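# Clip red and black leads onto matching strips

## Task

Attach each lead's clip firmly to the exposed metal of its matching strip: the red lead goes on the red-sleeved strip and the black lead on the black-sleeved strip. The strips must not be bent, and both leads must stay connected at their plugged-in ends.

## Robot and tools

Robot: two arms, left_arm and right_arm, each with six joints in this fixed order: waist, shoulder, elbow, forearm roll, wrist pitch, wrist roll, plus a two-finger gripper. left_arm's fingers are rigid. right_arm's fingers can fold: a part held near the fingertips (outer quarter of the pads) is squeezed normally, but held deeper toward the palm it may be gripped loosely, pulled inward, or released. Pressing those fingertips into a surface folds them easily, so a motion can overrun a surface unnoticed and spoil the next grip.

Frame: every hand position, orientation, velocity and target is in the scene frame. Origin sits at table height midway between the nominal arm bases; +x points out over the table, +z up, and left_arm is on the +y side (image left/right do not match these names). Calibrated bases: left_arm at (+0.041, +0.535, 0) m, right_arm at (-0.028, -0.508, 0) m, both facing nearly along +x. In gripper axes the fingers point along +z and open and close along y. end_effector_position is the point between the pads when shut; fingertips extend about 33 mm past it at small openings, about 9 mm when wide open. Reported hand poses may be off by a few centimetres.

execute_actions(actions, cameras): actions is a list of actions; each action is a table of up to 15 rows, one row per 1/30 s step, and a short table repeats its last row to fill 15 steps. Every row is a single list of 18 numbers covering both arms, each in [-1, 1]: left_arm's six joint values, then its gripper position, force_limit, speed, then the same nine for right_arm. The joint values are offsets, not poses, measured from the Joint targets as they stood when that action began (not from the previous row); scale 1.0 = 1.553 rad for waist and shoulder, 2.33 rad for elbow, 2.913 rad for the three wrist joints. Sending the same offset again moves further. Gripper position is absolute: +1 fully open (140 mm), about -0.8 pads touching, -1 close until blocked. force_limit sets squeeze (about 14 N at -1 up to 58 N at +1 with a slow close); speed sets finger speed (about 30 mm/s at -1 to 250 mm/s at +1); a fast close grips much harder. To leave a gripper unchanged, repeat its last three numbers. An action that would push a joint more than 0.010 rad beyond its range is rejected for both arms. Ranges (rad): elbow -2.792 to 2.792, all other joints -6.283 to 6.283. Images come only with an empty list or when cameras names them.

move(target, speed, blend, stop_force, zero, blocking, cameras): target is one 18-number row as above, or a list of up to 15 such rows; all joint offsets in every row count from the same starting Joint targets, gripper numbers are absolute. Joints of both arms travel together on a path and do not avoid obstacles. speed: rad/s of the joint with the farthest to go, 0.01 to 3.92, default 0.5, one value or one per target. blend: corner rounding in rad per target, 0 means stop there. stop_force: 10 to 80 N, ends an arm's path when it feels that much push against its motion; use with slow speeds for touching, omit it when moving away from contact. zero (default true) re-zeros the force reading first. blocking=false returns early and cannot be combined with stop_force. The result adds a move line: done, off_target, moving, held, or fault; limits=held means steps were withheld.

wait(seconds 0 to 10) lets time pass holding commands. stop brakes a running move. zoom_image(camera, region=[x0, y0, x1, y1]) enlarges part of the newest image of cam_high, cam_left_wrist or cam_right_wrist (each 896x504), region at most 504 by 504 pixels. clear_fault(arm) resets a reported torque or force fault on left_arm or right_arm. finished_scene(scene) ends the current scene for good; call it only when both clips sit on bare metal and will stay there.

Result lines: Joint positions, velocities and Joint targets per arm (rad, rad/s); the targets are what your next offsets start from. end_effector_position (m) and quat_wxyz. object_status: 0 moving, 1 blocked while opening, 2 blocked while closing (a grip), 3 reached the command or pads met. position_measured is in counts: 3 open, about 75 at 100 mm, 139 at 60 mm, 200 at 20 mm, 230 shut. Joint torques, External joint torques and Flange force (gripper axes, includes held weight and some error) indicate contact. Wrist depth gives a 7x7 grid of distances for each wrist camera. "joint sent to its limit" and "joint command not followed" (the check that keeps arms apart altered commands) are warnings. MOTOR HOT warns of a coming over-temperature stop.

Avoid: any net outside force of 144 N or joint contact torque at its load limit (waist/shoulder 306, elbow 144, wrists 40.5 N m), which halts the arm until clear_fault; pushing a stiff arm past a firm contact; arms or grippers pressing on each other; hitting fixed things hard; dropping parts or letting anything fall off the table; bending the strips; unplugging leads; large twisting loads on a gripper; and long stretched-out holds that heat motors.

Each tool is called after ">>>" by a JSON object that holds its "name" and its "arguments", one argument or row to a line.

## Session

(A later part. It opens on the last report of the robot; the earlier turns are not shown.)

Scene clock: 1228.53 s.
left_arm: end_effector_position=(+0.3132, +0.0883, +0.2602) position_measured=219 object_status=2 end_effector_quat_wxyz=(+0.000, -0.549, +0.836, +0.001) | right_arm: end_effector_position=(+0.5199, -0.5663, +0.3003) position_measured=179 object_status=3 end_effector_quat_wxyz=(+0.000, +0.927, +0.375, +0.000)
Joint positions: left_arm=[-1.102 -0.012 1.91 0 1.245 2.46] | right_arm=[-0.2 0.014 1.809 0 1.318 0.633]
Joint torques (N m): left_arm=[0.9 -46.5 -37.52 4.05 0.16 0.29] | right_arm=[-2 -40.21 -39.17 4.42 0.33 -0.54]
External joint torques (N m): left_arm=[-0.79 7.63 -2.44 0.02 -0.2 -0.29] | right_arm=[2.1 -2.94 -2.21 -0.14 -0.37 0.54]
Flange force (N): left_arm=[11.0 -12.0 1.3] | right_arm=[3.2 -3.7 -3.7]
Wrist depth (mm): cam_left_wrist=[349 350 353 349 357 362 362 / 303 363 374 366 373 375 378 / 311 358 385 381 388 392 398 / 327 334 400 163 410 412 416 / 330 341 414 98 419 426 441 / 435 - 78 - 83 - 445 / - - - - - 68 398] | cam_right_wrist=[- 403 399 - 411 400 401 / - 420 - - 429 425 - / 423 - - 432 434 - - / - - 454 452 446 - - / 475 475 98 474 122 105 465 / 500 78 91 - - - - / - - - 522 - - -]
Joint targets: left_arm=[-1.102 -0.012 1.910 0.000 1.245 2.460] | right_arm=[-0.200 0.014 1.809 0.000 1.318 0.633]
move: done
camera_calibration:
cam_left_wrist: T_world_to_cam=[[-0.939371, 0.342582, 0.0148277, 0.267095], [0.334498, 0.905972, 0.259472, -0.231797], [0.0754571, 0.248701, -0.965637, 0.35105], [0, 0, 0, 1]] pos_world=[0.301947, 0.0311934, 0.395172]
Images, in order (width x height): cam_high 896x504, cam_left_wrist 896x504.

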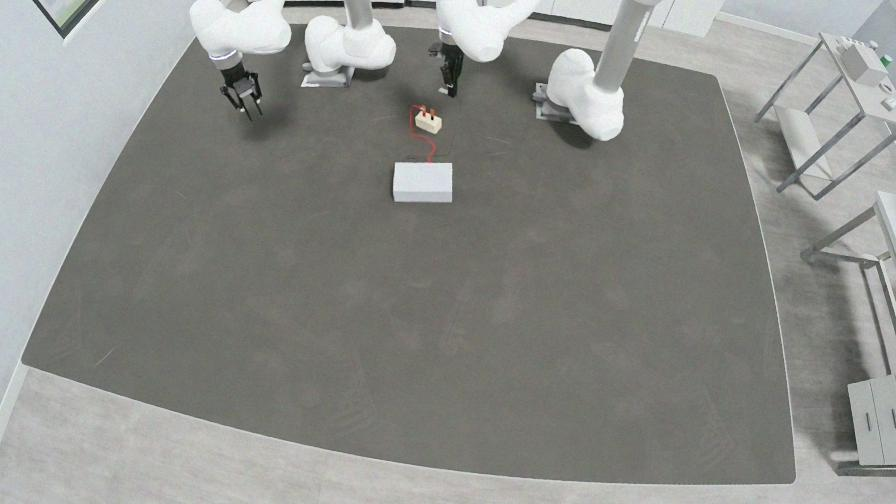

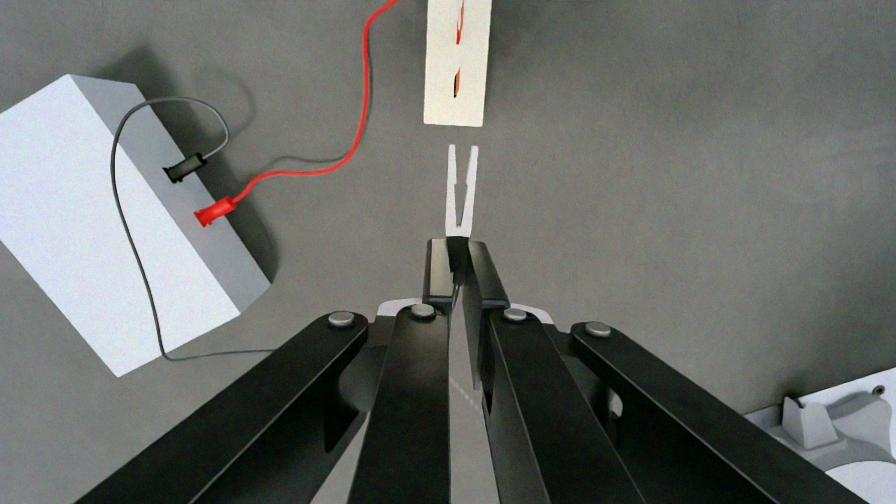

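>>> {"name": "move", "arguments": {
  "target": [-0.013968,0.054448,0.046716,0,-0.066394,-0.007447,-1,-1,-1,0,0,0,0,0,0,-0.4,-1,-1],
  "speed": 0.06,
  "cameras": ["cam_high", "cam_left_wrist"]
}}

>>> {"name": "zoom_image", "arguments": {
  "camera": "cam_left_wrist",
  "region": [410, 20, 510, 160]
}}

>>> {"name": "zoom_image", "arguments": {
  "camera": "cam_high",
  "region": [380, 60, 520, 210]
}}

Scene clock: 1277.70 s.
left_arm: end_effector_position=(+0.3069, +0.0753, +0.1603) position_measured=219 object_status=2 end_effector_quat_wxyz=(+0.000, -0.549, +0.836, +0.001) | right_arm: end_effector_position=(+0.5199, -0.5663, +0.3003) position_measured=179 object_status=3 end_effector_quat_wxyz=(+0.000, +0.927, +0.375, +0.000)
Joint positions: left_arm=[-1.124 0.073 2.019 0 1.051 2.438] | right_arm=[-0.2 0.014 1.809 0 1.318 0.633]
Joint torques (N m): left_arm=[2.29 -52.33 -33.82 3.73 -0.15 0.4] | right_arm=[-1.46 -40.11 -39.12 4.38 0.37 -0.51]
External joint torques (N m): left_arm=[-2.25 8.01 -2.82 0 0.11 -0.4] | right_arm=[1.44 -2.7 -2.24 -0.1 -0.41 0.51]
Flange force (N): left_arm=[14.1 -10.7 3.8] | right_arm=[2.4 -2.6 -3.6]
Wrist depth (mm): cam_left_wrist=[261 262 263 227 268 270 270 / 270 272 273 238 278 280 282 / 267 284 287 287 291 295 296 / 250 296 300 296 304 306 309 / 239 296 309 98 120 321 326 / 245 247 79 - 84 336 342 / - - - - - 68 353] | cam_right_wrist=[- 408 398 404 415 - - / 423 420 392 415 417 429 - / - 438 440 - 436 429 430 / - 466 456 447 446 - 464 / 484 - 107 470 114 469 474 / 495 78 91 502 - - 489 / - - - - - - -]
Joint targets: left_arm=[-1.124 0.073 2.019 0.000 1.051 2.438] | right_arm=[-0.200 0.014 1.809 0.000 1.318 0.633]
move: done
camera_calibration:
cam_left_wrist: T_world_to_cam=[[-0.939339, 0.342667, 0.0148531, 0.267059], [0.334586, 0.90594, 0.25947, -0.192106], [0.0754558, 0.2487, -0.965637, 0.258267], [0, 0, 0, 1]] pos_world=[0.295647, 0.0182932, 0.295272]
Images, in order (width x height): cam_high 896x504, cam_left_wrist 896x504.

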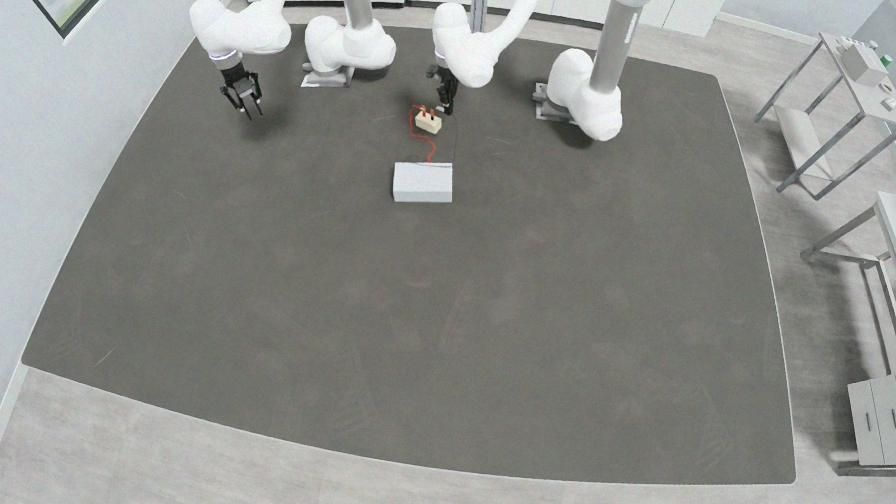

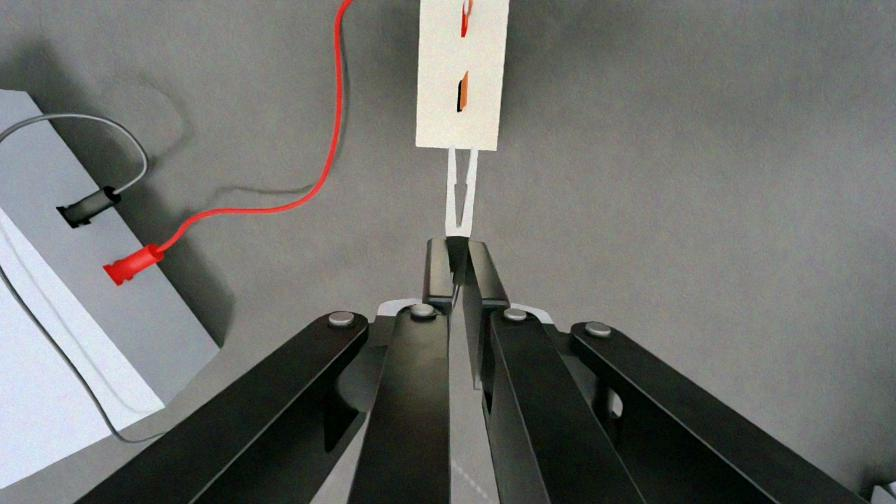

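Scaled by 3.600 from the camera's 896x504 image, which has a finer 1280x720 frame.

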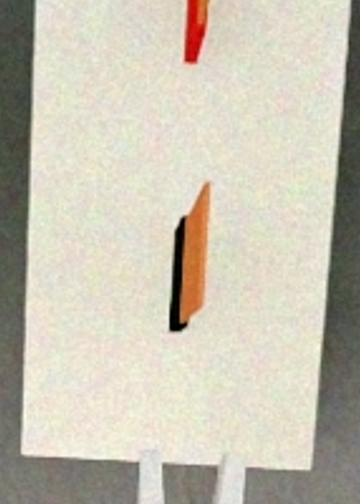

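Scaled by 3.360 from the camera's 896x504 image, which has a finer 1280x720 frame.

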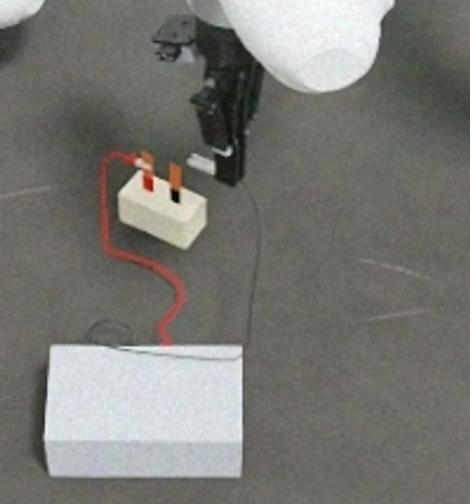

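>>> {"name": "move", "arguments": {
  "target": [-0.007687,0.029672,0.015859,0,-0.028504,-0.004098,-1,-1,-1,0,0,0,0,0,0,-0.4,-1,-1],
  "speed": 0.03,
  "stop_force": 12,
  "cameras": ["cam_high", "cam_left_wrist"]
}}

>>> {"name": "zoom_image", "arguments": {
  "camera": "cam_left_wrist",
  "region": [430, 60, 500, 160]
}}

>>> {"name": "zoom_image", "arguments": {
  "camera": "cam_left_wrist",
  "region": [430, 140, 500, 240]
}}

>>> {"name": "zoom_image", "arguments": {
  "camera": "cam_high",
  "region": [380, 60, 520, 210]
}}

Scene clock: 1324.93 s.
left_arm: end_effector_position=(+0.3030, +0.0688, +0.1182) position_measured=219 object_status=2 end_effector_quat_wxyz=(+0.000, -0.549, +0.836, +0.001) | right_arm: end_effector_position=(+0.5199, -0.5663, +0.3003) position_measured=179 object_status=3 end_effector_quat_wxyz=(+0.000, +0.927, +0.375, +0.000)
Joint positions: left_arm=[-1.136 0.119 2.056 0 0.968 2.426] | right_arm=[-0.2 0.014 1.809 0 1.318 0.633]
Joint torques (N m): left_arm=[1.99 -54.17 -32.18 3.43 0.16 0.33] | right_arm=[-1.69 -40.17 -39.22 4.4 0.34 -0.54]
External joint torques (N m): left_arm=[-2 7.26 -2.47 0.09 -0.19 -0.33] | right_arm=[1.83 -2.7 -1.93 -0.14 -0.37 0.54]
Flange force (N): left_arm=[12.5 -9.2 5.5] | right_arm=[2.7 -3.5 -3.2]
Wrist depth (mm): cam_left_wrist=[223 223 226 189 228 231 232 / 234 235 235 196 238 240 242 / 242 244 246 202 249 251 254 / 250 256 257 254 260 264 266 / 227 267 265 98 267 276 278 / 215 69 79 - 84 286 293 / - - - - - 68 306] | cam_right_wrist=[- 407 406 - - 400 - / - 431 418 - 406 419 - / - 440 443 - - - 425 / - 458 444 - - - 467 / 478 474 98 480 114 460 - / - 78 91 - - - 495 / - - - - - - -]
Joint targets: left_arm=[-1.136 0.119 2.056 0.000 0.968 2.426] | right_arm=[-0.200 0.014 1.809 0.000 1.318 0.633]
move: done
camera_calibration:
cam_left_wrist: T_world_to_cam=[[-0.93934, 0.342667, 0.0148554, 0.266247], [0.334584, 0.905933, 0.259496, -0.173995], [0.0754627, 0.248726, -0.96563, 0.219521], [0, 0, 0, 1]] pos_world=[0.291747, 0.0117932, 0.253172]
Images, in order (width x height): cam_high 896x504, cam_left_wrist 896x504.

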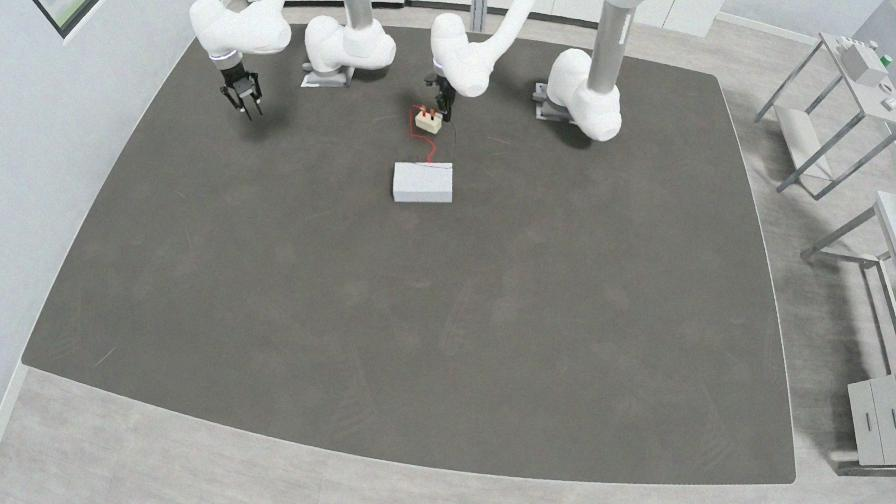

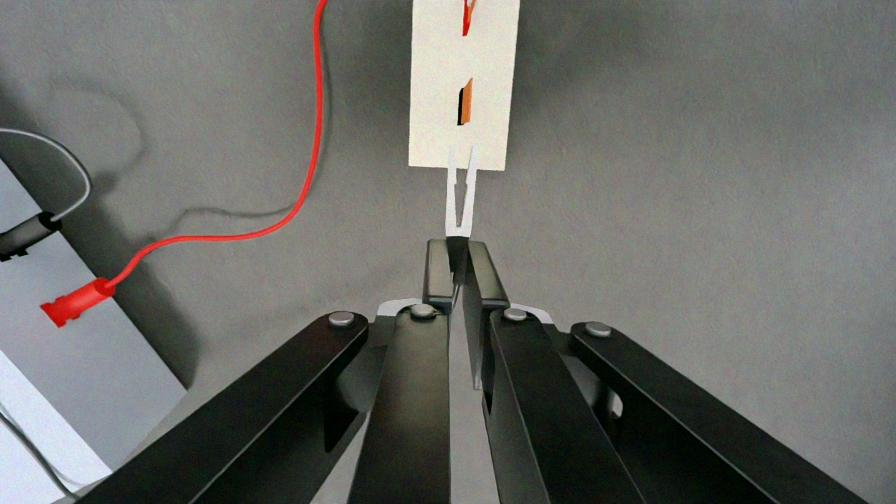

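Scaled by 5.040 from the camera's 896x504 image, which has a finer 1280x720 frame.

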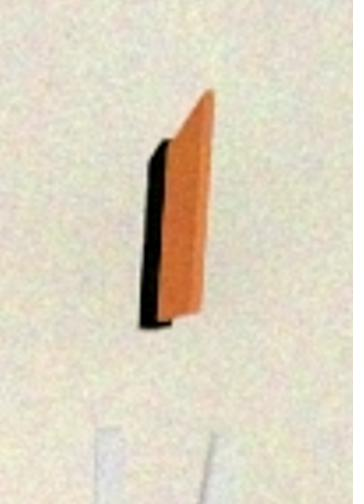

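Scaled by 5.040 from the camera's 896x504 image, which has a finer 1280x720 frame.

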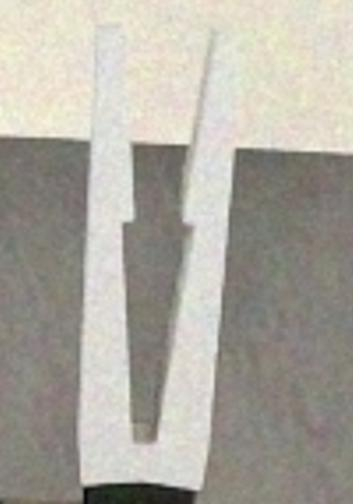

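Scaled by 3.360 from the camera's 896x504 image, which has a finer 1280x720 frame.

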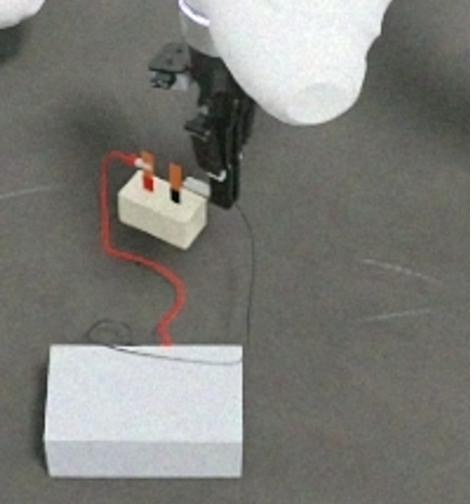

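>>> {"name": "move", "arguments": {
  "target": [-0.011134,0.006765,-0.005259,0,0.000600,-0.005936,-1,-1,-1,0,0,0,0,0,0,-0.4,-1,-1],
  "speed": 0.01,
  "stop_force": 12,
  "cameras": ["cam_left_wrist"]
}}

>>> {"name": "zoom_image", "arguments": {
  "camera": "cam_left_wrist",
  "region": [440, 90, 490, 162]
}}

>>> {"name": "zoom_image", "arguments": {
  "camera": "cam_left_wrist",
  "region": [440, 130, 490, 202]
}}

Scene clock: 1382.23 s.
left_arm: end_effector_position=(+0.2978, +0.0580, +0.1182) position_measured=219 object_status=2 end_effector_quat_wxyz=(+0.000, -0.549, +0.836, +0.001) | right_arm: end_effector_position=(+0.5199, -0.5663, +0.3003) position_measured=179 object_status=3 end_effector_quat_wxyz=(+0.000, +0.927, +0.375, +0.000)
Joint positions: left_arm=[-1.153 0.129 2.043 0 0.97 2.409] | right_arm=[-0.2 0.014 1.809 0 1.318 0.633]
Joint torques (N m): left_arm=[1.86 -55.95 -32.14 3.49 0.1 0.35] | right_arm=[-1.64 -40.03 -39.2 4.47 0.33 -0.54]
External joint torques (N m): left_arm=[-1.86 7.75 -2.58 0.03 -0.13 -0.35] | right_arm=[1.59 -2.86 -1.99 -0.21 -0.36 0.54]
Flange force (N): left_arm=[13.0 -9.9 5.7] | right_arm=[2.3 -3.4 -3.4]
Wrist depth (mm): cam_left_wrist=[223 224 226 188 229 231 232 / 232 234 234 195 238 241 242 / 242 244 246 202 249 251 252 / 251 255 257 253 261 264 265 / 234 266 265 98 268 276 278 / 220 - 78 - 84 285 294 / - - - - - 68 307] | cam_right_wrist=[- 406 399 402 401 401 - / 426 - - - 415 - - / 432 - - 415 401 - - / - - - - - - 459 / - - 98 - 114 - 472 / - 78 91 - - - 483 / - - - 538 - - -]
Joint targets: left_arm=[-1.153 0.129 2.043 0.000 0.970 2.409] | right_arm=[-0.200 0.014 1.809 0.000 1.318 0.633]
move: done
camera_calibration:
cam_left_wrist: T_world_to_cam=[[-0.93934, 0.342667, 0.0148554, 0.265063], [0.334584, 0.905933, 0.259496, -0.162471], [0.0754627, 0.248726, -0.96563, 0.222599], [0, 0, 0, 1]] pos_world=[0.286547, 0.000993229, 0.253172]
Images, in order (width x height): cam_left_wrist 896x504.

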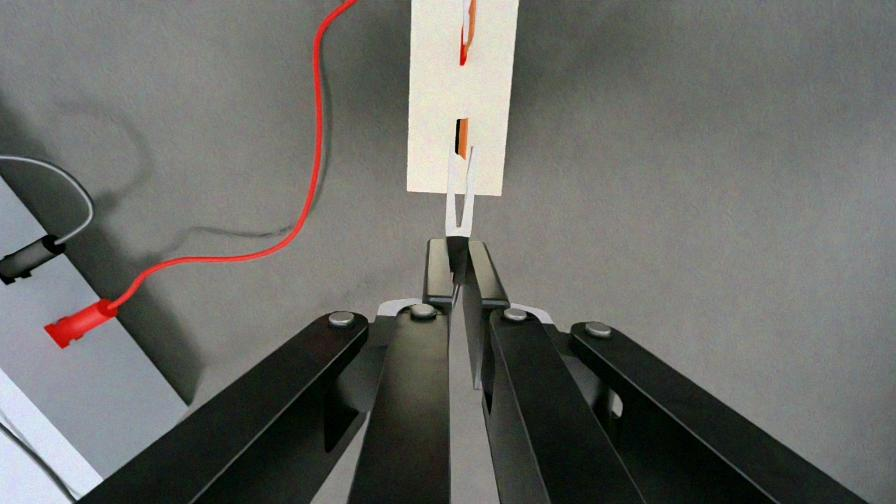

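Scaled by 7.000 from the camera's 896x504 image, which has a finer 1280x720 frame.

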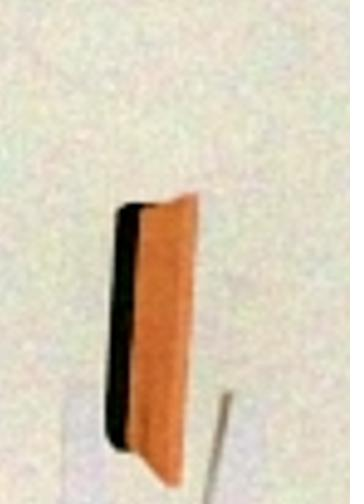

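Scaled by 7.000 from the camera's 896x504 image, which has a finer 1280x720 frame.

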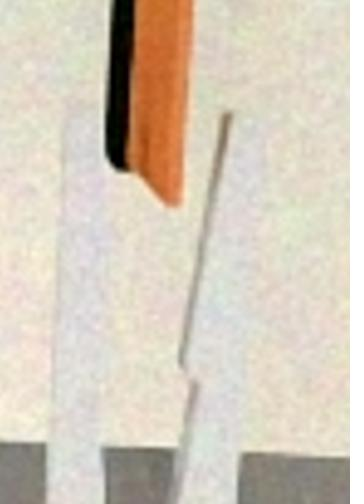

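>>> {"name": "move", "arguments": {
  "target": [-0.008622,0.006134,-0.004821,0,0.000586,-0.004597,-1,-1,-1,0,0,0,0,0,0,-0.4,-1,-1],
  "speed": 0.01,
  "stop_force": 12,
  "cameras": ["cam_left_wrist"]
}}

>>> {"name": "zoom_image", "arguments": {
  "camera": "cam_left_wrist",
  "region": [440, 125, 490, 197]
}}

>>> {"name": "zoom_image", "arguments": {
  "camera": "cam_left_wrist",
  "region": [440, 170, 490, 242]
}}

Scene clock: 1410.93 s.
left_arm: end_effector_position=(+0.2940, +0.0488, +0.1182) position_measured=219 object_status=2 end_effector_quat_wxyz=(+0.000, -0.549, +0.836, +0.001) | right_arm: end_effector_position=(+0.5199, -0.5663, +0.3003) position_measured=179 object_status=3 end_effector_quat_wxyz=(+0.000, +0.927, +0.375, +0.000)
Joint positions: left_arm=[-1.167 0.139 2.032 0 0.972 2.395] | right_arm=[-0.2 0.014 1.809 0 1.318 0.633]
Joint torques (N m): left_arm=[2.19 -56.83 -32.4 3.5 0.13 0.33] | right_arm=[-1.79 -39.97 -39.13 4.39 0.36 -0.52]
External joint torques (N m): left_arm=[-2.17 7.54 -2.5 0.06 -0.17 -0.33] | right_arm=[1.79 -2.68 -2.18 -0.12 -0.4 0.52]
Flange force (N): left_arm=[13.2 -9.0 5.6] | right_arm=[2.9 -3.1 -3.5]
Wrist depth (mm): cam_left_wrist=[224 226 226 188 229 230 232 / 233 234 234 195 238 240 242 / 242 244 245 203 249 251 253 / 252 255 258 255 261 264 266 / 237 268 265 98 267 276 278 / 227 69 79 - 84 286 293 / - - - - - 68 306] | cam_right_wrist=[- 383 - 399 408 - - / 416 - - - 418 - - / - - 443 - - 437 - / - - - - 464 456 442 / 486 487 98 480 122 464 474 / 500 78 91 498 - - 491 / - - - - - - -]
Joint targets: left_arm=[-1.167 0.139 2.032 0.000 0.972 2.395] | right_arm=[-0.200 0.014 1.809 0.000 1.318 0.633]
move: done
camera_calibration:
cam_left_wrist: T_world_to_cam=[[-0.939342, 0.342659, 0.0148884, 0.264673], [0.334578, 0.905911, 0.259583, -0.152795], [0.0754609, 0.248819, -0.965606, 0.225194], [0, 0, 0, 1]] pos_world=[0.282747, -0.0083068, 0.253171]
Images, in order (width x height): cam_left_wrist 896x504.

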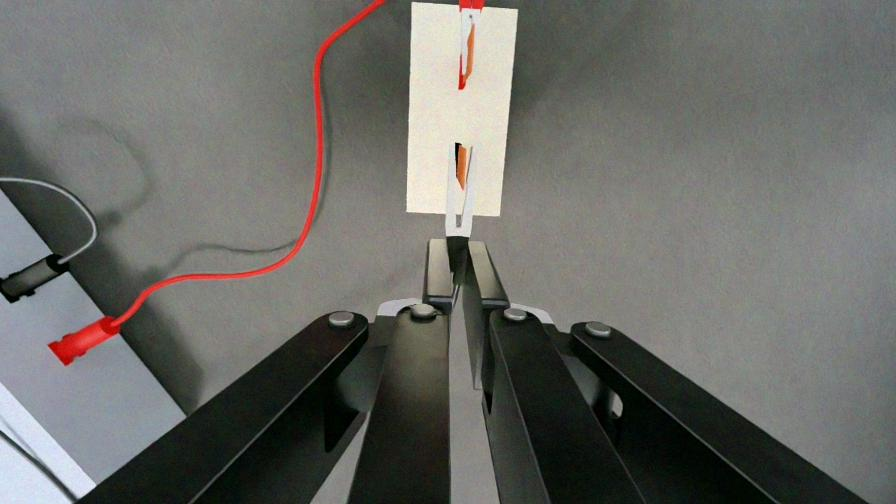

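Scaled by 7.000 from the camera's 896x504 image, which has a finer 1280x720 frame.

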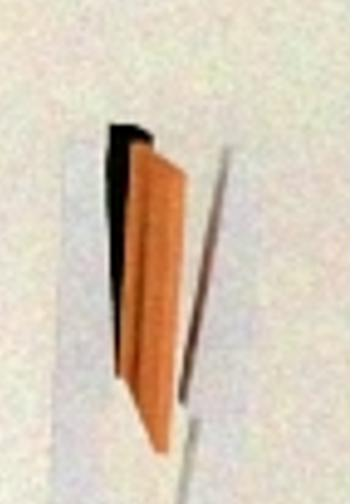

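Scaled by 7.000 from the camera's 896x504 image, which has a finer 1280x720 frame.

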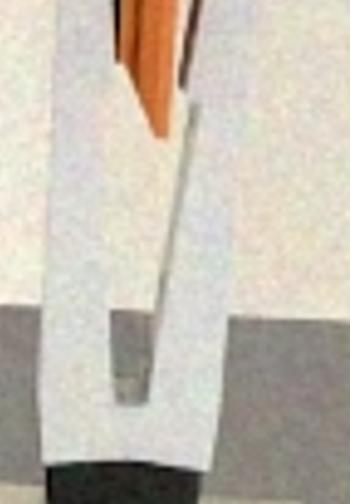

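>>> {"name": "execute_actions", "arguments": {
  "actions": [
    [[0,0,0,0,0,0,-0.6,-1,-1,0,0,0,0,0,0,-0.4,-1,-1]],
    [[0,0,0,0,0,0,-0.6,-1,-1,0,0,0,0,0,0,-0.4,-1,-1]]
  ],
  "cameras": ["cam_left_wrist"]
}}

>>> {"name": "zoom_image", "arguments": {
  "camera": "cam_left_wrist",
  "region": [400, 0, 530, 280]
}}

Scene clock: 1427.83 s.
left_arm: end_effector_position=(+0.2940, +0.0488, +0.1182) position_measured=205 object_status=3 end_effector_quat_wxyz=(+0.000, -0.549, +0.836, +0.001) | right_arm: end_effector_position=(+0.5199, -0.5663, +0.3003) position_measured=179 object_status=3 end_effector_quat_wxyz=(+0.000, +0.927, +0.375, +0.000)
Joint positions: left_arm=[-1.167 0.139 2.032 0 0.972 2.395] | right_arm=[-0.2 0.014 1.809 0 1.318 0.633]
Joint torques (N m): left_arm=[2.33 -56.36 -32.2 3.49 0.12 0.38] | right_arm=[-1.83 -40.21 -39.26 4.42 0.34 -0.54]
External joint torques (N m): left_arm=[-2.32 7.18 -2.59 0.05 -0.16 -0.38] | right_arm=[1.76 -2.09 -1.88 -0.16 -0.38 0.54]
External joint torques at the end of the 1st action: left_arm=[-2.22 7.51 -2.64 0.03 -0.16 -0.39] | right_arm=[1.98 -2.78 -2.23 -0.16 -0.37 0.53]
Flange force (N): left_arm=[13.2 -8.4 5.1] | right_arm=[3.2 -2.7 -2.8]
Flange force at the end of the 1st action (N): left_arm=[13.5 -9.0 5.4] | right_arm=[3.1 -3.3 -3.6]
Wrist depth (mm): cam_left_wrist=[223 224 226 188 229 230 232 / 232 233 234 195 239 240 242 / 243 243 246 204 251 251 253 / 251 254 257 164 261 264 266 / 237 267 96 110 115 276 277 / 227 - 77 280 85 284 293 / - - - - - 71 303] | cam_right_wrist=[- 404 398 - 403 408 406 / 425 - 433 428 419 - - / 432 430 446 432 438 - - / 455 466 - - - 449 - / 489 - 98 - 114 - - / - 78 91 - - - - / - - - 517 - - -]
Joint targets: left_arm=[-1.167 0.139 2.032 0.000 0.972 2.395] | right_arm=[-0.200 0.014 1.809 0.000 1.318 0.633]
camera_calibration:
cam_left_wrist: T_world_to_cam=[[-0.93934, 0.342667, 0.0148554, 0.264681], [0.334584, 0.905933, 0.259496, -0.152774], [0.0754627, 0.248726, -0.96563, 0.225199], [0, 0, 0, 1]] pos_world=[0.282747, -0.00830677, 0.253172]
Images, in order (width x height): cam_left_wrist 896x504.

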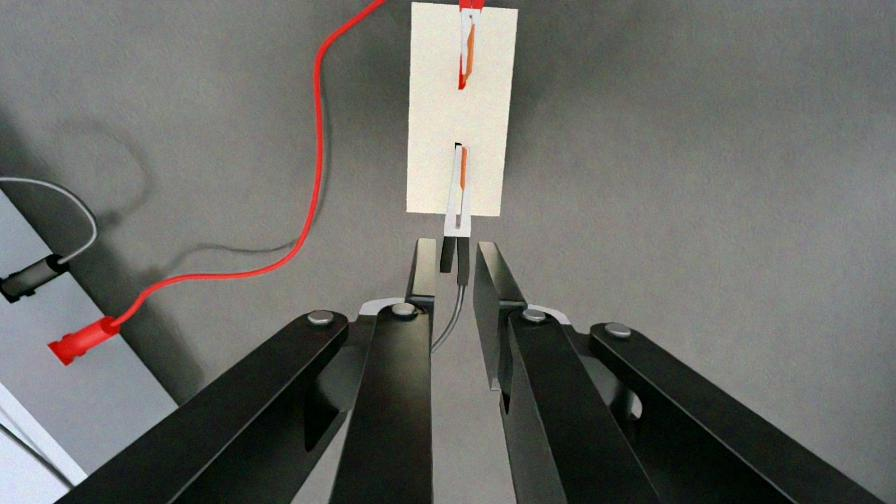

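Scaled by 1.800 from the camera's 896x504 image, which has a finer 1280x720 frame.

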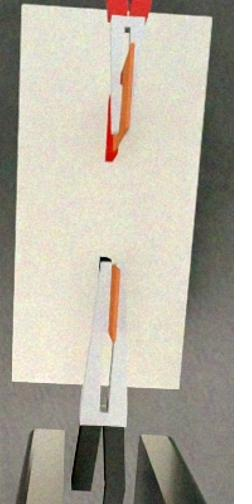

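>>> {"name": "execute_actions", "arguments": {
  "actions": [
    [[0,0,0,0,0,0,-0.4,-1,-1,0,0,0,0,0,0,-0.4,-1,-1]],
    [[0,0,0,0,0,0,-0.4,-1,-1,0,0,0,0,0,0,-0.4,-1,-1]]
  ],
  "cameras": ["cam_left_wrist"]
}}

>>> {"name": "zoom_image", "arguments": {
  "camera": "cam_left_wrist",
  "region": [430, 120, 510, 290]
}}

Scene clock: 1434.30 s.
left_arm: end_effector_position=(+0.2940, +0.0488, +0.1182) position_measured=179 object_status=3 end_effector_quat_wxyz=(+0.000, -0.549, +0.836, +0.001) | right_arm: end_effector_position=(+0.5199, -0.5663, +0.3003) position_measured=179 object_status=3 end_effector_quat_wxyz=(+0.000, +0.927, +0.375, +0.000)
Joint positions: left_arm=[-1.167 0.139 2.032 0 0.972 2.395] | right_arm=[-0.2 0.014 1.809 0 1.318 0.633]
Joint torques (N m): left_arm=[2.26 -56.59 -32.2 3.5 0.14 0.4] | right_arm=[-1.5 -39.92 -39.11 4.39 0.34 -0.5]
External joint torques (N m): left_arm=[-2.26 7.27 -2.66 0.04 -0.18 -0.4] | right_arm=[1.78 -3.63 -2.3 -0.1 -0.37 0.5]
External joint torques at the end of the 1st action: left_arm=[-2.44 7.09 -2.67 0.06 -0.15 -0.39] | right_arm=[1.74 -2.45 -1.95 -0.19 -0.38 0.54]
Flange force (N): left_arm=[13.3 -8.7 5.2] | right_arm=[2.0 -4.1 -4.1]
Flange force at the end of the 1st action (N): left_arm=[13.4 -8.3 4.9] | right_arm=[2.8 -3.0 -3.1]
Wrist depth (mm): cam_left_wrist=[223 224 226 188 229 230 232 / 233 234 235 195 238 241 242 / 242 245 246 204 249 251 254 / 252 255 257 165 259 263 266 / 237 265 94 267 110 276 278 / - - - 287 75 95 293 / - - - 302 - - 302] | cam_right_wrist=[- 401 404 405 - 404 401 / 423 419 - 414 430 418 - / - 437 441 437 - - - / - - - - 441 - 454 / - 470 98 - 114 460 474 / - 78 91 - - - 491 / - - - 525 - - -]
Joint targets: left_arm=[-1.167 0.139 2.032 0.000 0.972 2.395] | right_arm=[-0.200 0.014 1.809 0.000 1.318 0.633]
camera_calibration:
cam_left_wrist: T_world_to_cam=[[-0.93934, 0.342667, 0.0148554, 0.264681], [0.334584, 0.905933, 0.259496, -0.152774], [0.0754627, 0.248726, -0.96563, 0.225199], [0, 0, 0, 1]] pos_world=[0.282747, -0.00830677, 0.253172]
Images, in order (width x height): cam_left_wrist 896x504.

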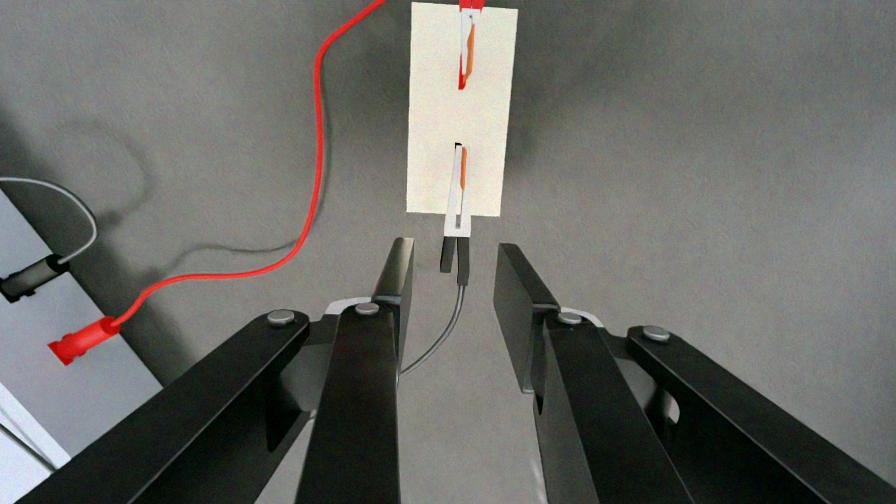

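Scaled by 2.965 from the camera's 896x504 image, which has a finer 1280x720 frame.

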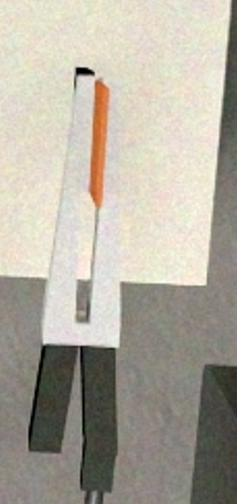

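>>> {"name": "move", "arguments": {
  "target": [0,-0.046270,-0.037730,0,0.054846,0,-0.4,-1,-1,0,0,0,0,0,0,-0.4,-1,-1],
  "speed": 0.05,
  "cameras": ["cam_left_wrist"]
}}

Scene clock: 1450.87 s.
left_arm: end_effector_position=(+0.2940, +0.0487, +0.2001) position_measured=179 object_status=3 end_effector_quat_wxyz=(+0.000, -0.549, +0.836, +0.001) | right_arm: end_effector_position=(+0.5199, -0.5663, +0.3003) position_measured=179 object_status=3 end_effector_quat_wxyz=(+0.000, +0.927, +0.375, +0.000)
Joint positions: left_arm=[-1.167 0.067 1.944 0 1.131 2.395] | right_arm=[-0.2 0.014 1.809 0 1.318 0.633]
Joint torques (N m): left_arm=[2.54 -52.75 -34.84 3.78 0.12 0.37] | right_arm=[-1.8 -39.92 -39.18 4.4 0.36 -0.55]
External joint torques (N m): left_arm=[-2.52 7.59 -3.24 0.09 -0.15 -0.37] | right_arm=[1.79 -3.24 -2.18 -0.11 -0.39 0.55]
Flange force (N): left_arm=[14.9 -9.9 2.1] | right_arm=[2.4 -3.8 -3.7]
Wrist depth (mm): cam_left_wrist=[295 297 299 297 302 305 307 / 308 308 312 307 315 320 320 / 282 324 322 325 329 333 335 / 270 332 339 337 345 351 353 / 277 289 93 357 122 364 370 / 289 - - 378 75 95 388 / - - - 401 - - 67] | cam_right_wrist=[- 399 406 401 - - 401 / - - - - 416 429 416 / - 442 442 431 - - - / 455 457 - 447 - - 464 / 475 494 107 - 117 463 - / - 78 91 499 - - 498 / - - - - - - -]
Joint targets: left_arm=[-1.167 0.067 1.944 0.000 1.131 2.395] | right_arm=[-0.200 0.014 1.809 0.000 1.318 0.633]
move: done
camera_calibration:
cam_left_wrist: T_world_to_cam=[[-0.93934, 0.342667, 0.0148554, 0.263464], [0.334584, 0.905933, 0.259496, -0.174027], [0.0754627, 0.248726, -0.96563, 0.304284], [0, 0, 0, 1]] pos_world=[0.282747, -0.00830677, 0.335072]
Images, in order (width x height): cam_left_wrist 896x504.

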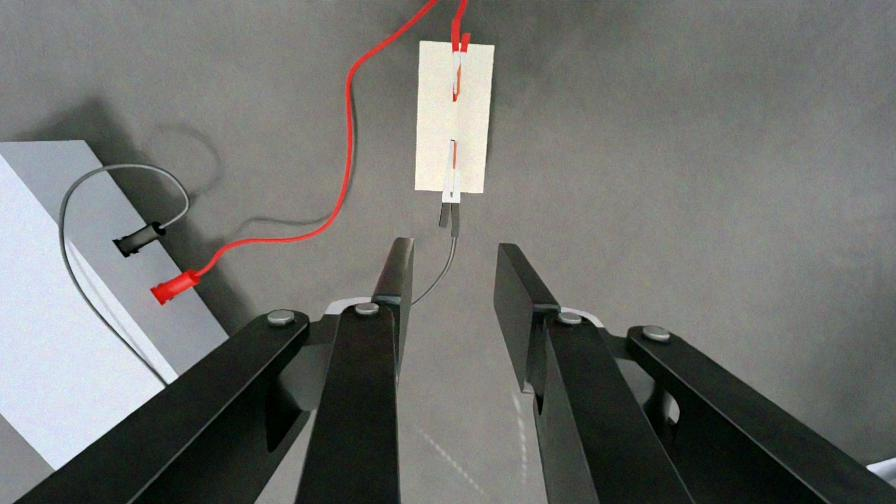

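>>> {"name": "move", "arguments": {
  "target": [
    [0,-0.036956,-0.055994,0,0.064490,0,-0.4,-1,-1,0,0,0,0,0,0,-0.4,-1,-1],
    [0.558243,-0.036956,-0.055994,0,0.064490,0,-0.4,-1,-1,0,0,0,0,0,0,-0.4,-1,-1]
  ],
  "speed": [0.1, 0.3],
  "cameras": ["cam_high", "cam_left_wrist"]
}}

>>> {"name": "zoom_image", "arguments": {
  "camera": "cam_high",
  "region": [380, 80, 500, 210]
}}

>>> {"name": "zoom_image", "arguments": {
  "camera": "cam_high",
  "region": [405, 95, 450, 140]
}}

Scene clock: 1464.60 s.
left_arm: end_effector_position=(+0.5754, +0.4130, +0.3002) position_measured=179 object_status=3 end_effector_quat_wxyz=(+0.000, +0.849, -0.528, -0.001) | right_arm: end_effector_position=(+0.5199, -0.5663, +0.3003) position_measured=179 object_status=3 end_effector_quat_wxyz=(+0.000, +0.927, +0.375, +0.000)
Joint positions: left_arm=[-0.3 0.01 1.814 0 1.319 2.395] | right_arm=[-0.2 0.014 1.809 0 1.318 0.633]
Joint torques (N m): left_arm=[2.57 -49.2 -38.21 4.09 0.11 0.34] | right_arm=[-1.74 -40.21 -39.12 4.43 0.31 -0.52]
External joint torques (N m): left_arm=[-2.59 7.39 -2.62 0.06 -0.14 -0.34] | right_arm=[1.74 -2.61 -2.07 -0.16 -0.35 0.52]
Flange force (N): left_arm=[14.1 -8.9 -0.4] | right_arm=[2.8 -3.1 -3.4]
Wrist depth (mm): cam_left_wrist=[390 387 387 390 396 397 398 / 398 403 405 410 407 414 418 / 416 419 407 428 429 429 435 / 441 440 440 436 449 452 458 / 458 453 94 464 116 473 480 / - - - 474 75 90 501 / - - - 517 - - 66] | cam_right_wrist=[- - - 399 407 - 405 / - - - 413 - - - / 449 441 438 437 435 429 - / - 470 446 - 452 - - / - - 98 463 122 105 480 / - 78 91 505 - - - / - - - 513 - - -]
Joint targets: left_arm=[-0.299 0.010 1.814 0.000 1.319 2.395] | right_arm=[-0.200 0.014 1.809 0.000 1.318 0.633]
move: done
camera_calibration:
cam_left_wrist: T_world_to_cam=[[-0.869036, -0.494528, 0.0147969, 0.706835], [-0.474299, 0.841251, 0.259494, -0.131958], [-0.140775, 0.218491, -0.965631, 0.426031], [0, 0, 0, 1]] pos_world=[0.611652, 0.367476, 0.435172]
Images, in order (width x height): cam_high 896x504, cam_left_wrist 896x504.

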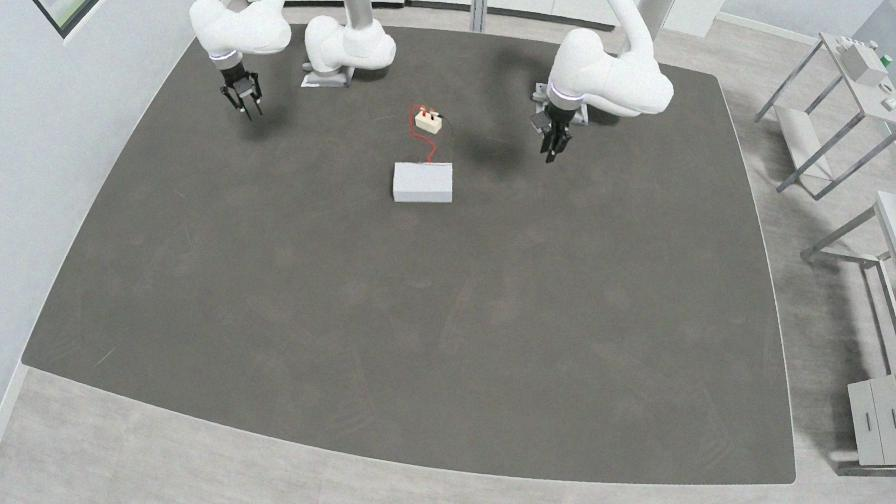

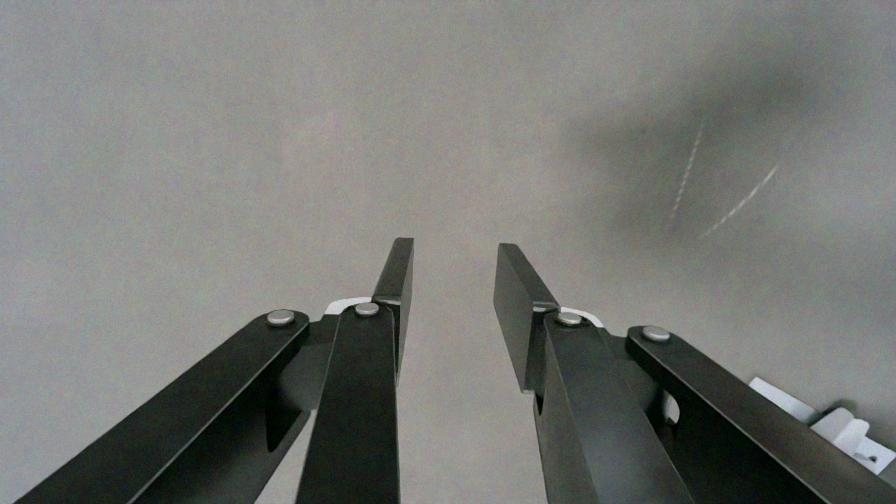

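Scaled by 3.877 from the camera's 896x504 image, which has a finer 1280x720 frame.

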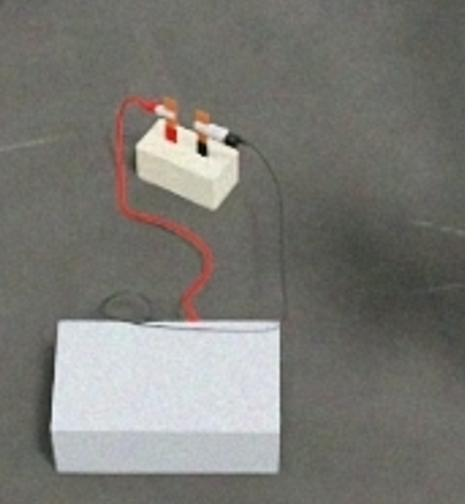

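Scaled by 11.200 from the camera's 896x504 image, which has a finer 1280x720 frame.

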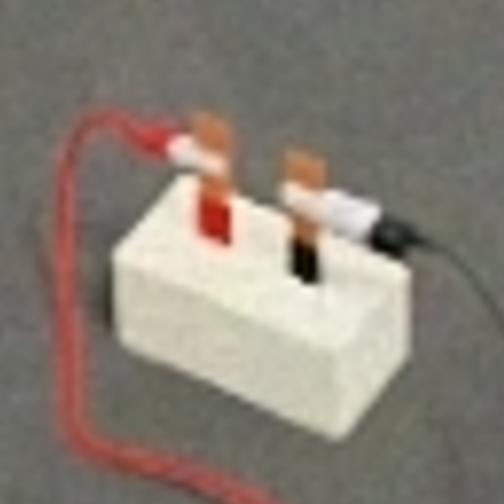

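>>> {"name": "wait", "arguments": {
  "seconds": 1,
  "cameras": ["cam_high"]
}}

>>> {"name": "zoom_image", "arguments": {
  "camera": "cam_high",
  "region": [405, 95, 450, 140]
}}

Scene clock: 1473.27 s.
left_arm: end_effector_position=(+0.5754, +0.4131, +0.3002) position_measured=179 object_status=3 end_effector_quat_wxyz=(+0.000, +0.849, -0.528, -0.001) | right_arm: end_effector_position=(+0.5199, -0.5663, +0.3003) position_measured=179 object_status=3 end_effector_quat_wxyz=(+0.000, +0.927, +0.375, +0.000)
Joint positions: left_arm=[-0.299 0.01 1.814 0 1.319 2.395] | right_arm=[-0.2 0.014 1.809 0 1.318 0.633]
Joint torques (N m): left_arm=[2.19 -48.88 -38.13 4.05 0.14 0.31] | right_arm=[-1.66 -39.7 -39.04 4.44 0.35 -0.56]
External joint torques (N m): left_arm=[-2.16 7 -2.73 0.11 -0.17 -0.31] | right_arm=[1.73 -3.11 -2.16 -0.16 -0.38 0.56]
Flange force (N): left_arm=[13.2 -9.1 -0.7] | right_arm=[2.4 -3.6 -3.7]
Wrist depth (mm): cam_left_wrist=[383 387 388 392 400 398 401 / 401 402 406 406 408 413 415 / 420 419 432 425 430 427 431 / - 441 441 440 447 454 455 / 458 455 94 464 122 473 478 / - - - 482 75 91 501 / - - - 510 - - 63] | cam_right_wrist=[396 - 405 413 - 398 - / - - - - - 417 - / 427 446 - - 440 - 435 / - 466 445 - 457 456 460 / - - 98 - 114 - - / 494 78 91 - - - 488 / - - - 522 - - -]
Joint targets: left_arm=[-0.299 0.010 1.814 0.000 1.319 2.395] | right_arm=[-0.200 0.014 1.809 0.000 1.318 0.633]
Tool commands: left_gripper/position=-0.4 left_gripper/force_limit=-1.0 left_gripper/speed=-1.0 right_gripper/position=-0.4 right_gripper/force_limit=-1.0 right_gripper/speed=-1.0
wait: 1.00 s; at rest from the start
Images, in order (width x height): cam_high 896x504.

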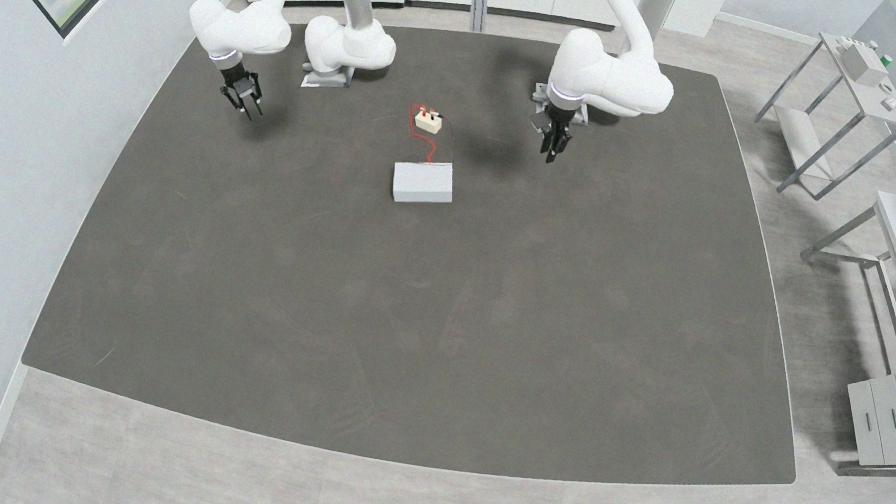

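Scaled by 11.200 from the camera's 896x504 image, which has a finer 1280x720 frame.

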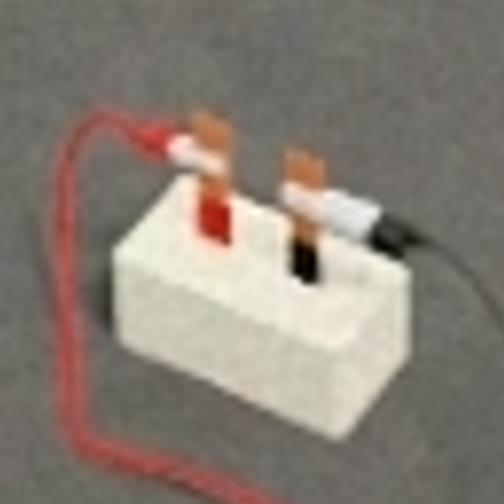

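>>> {"name": "finished_scene", "arguments": {
  "scene": 2
}}

The scene is finished: the task was done.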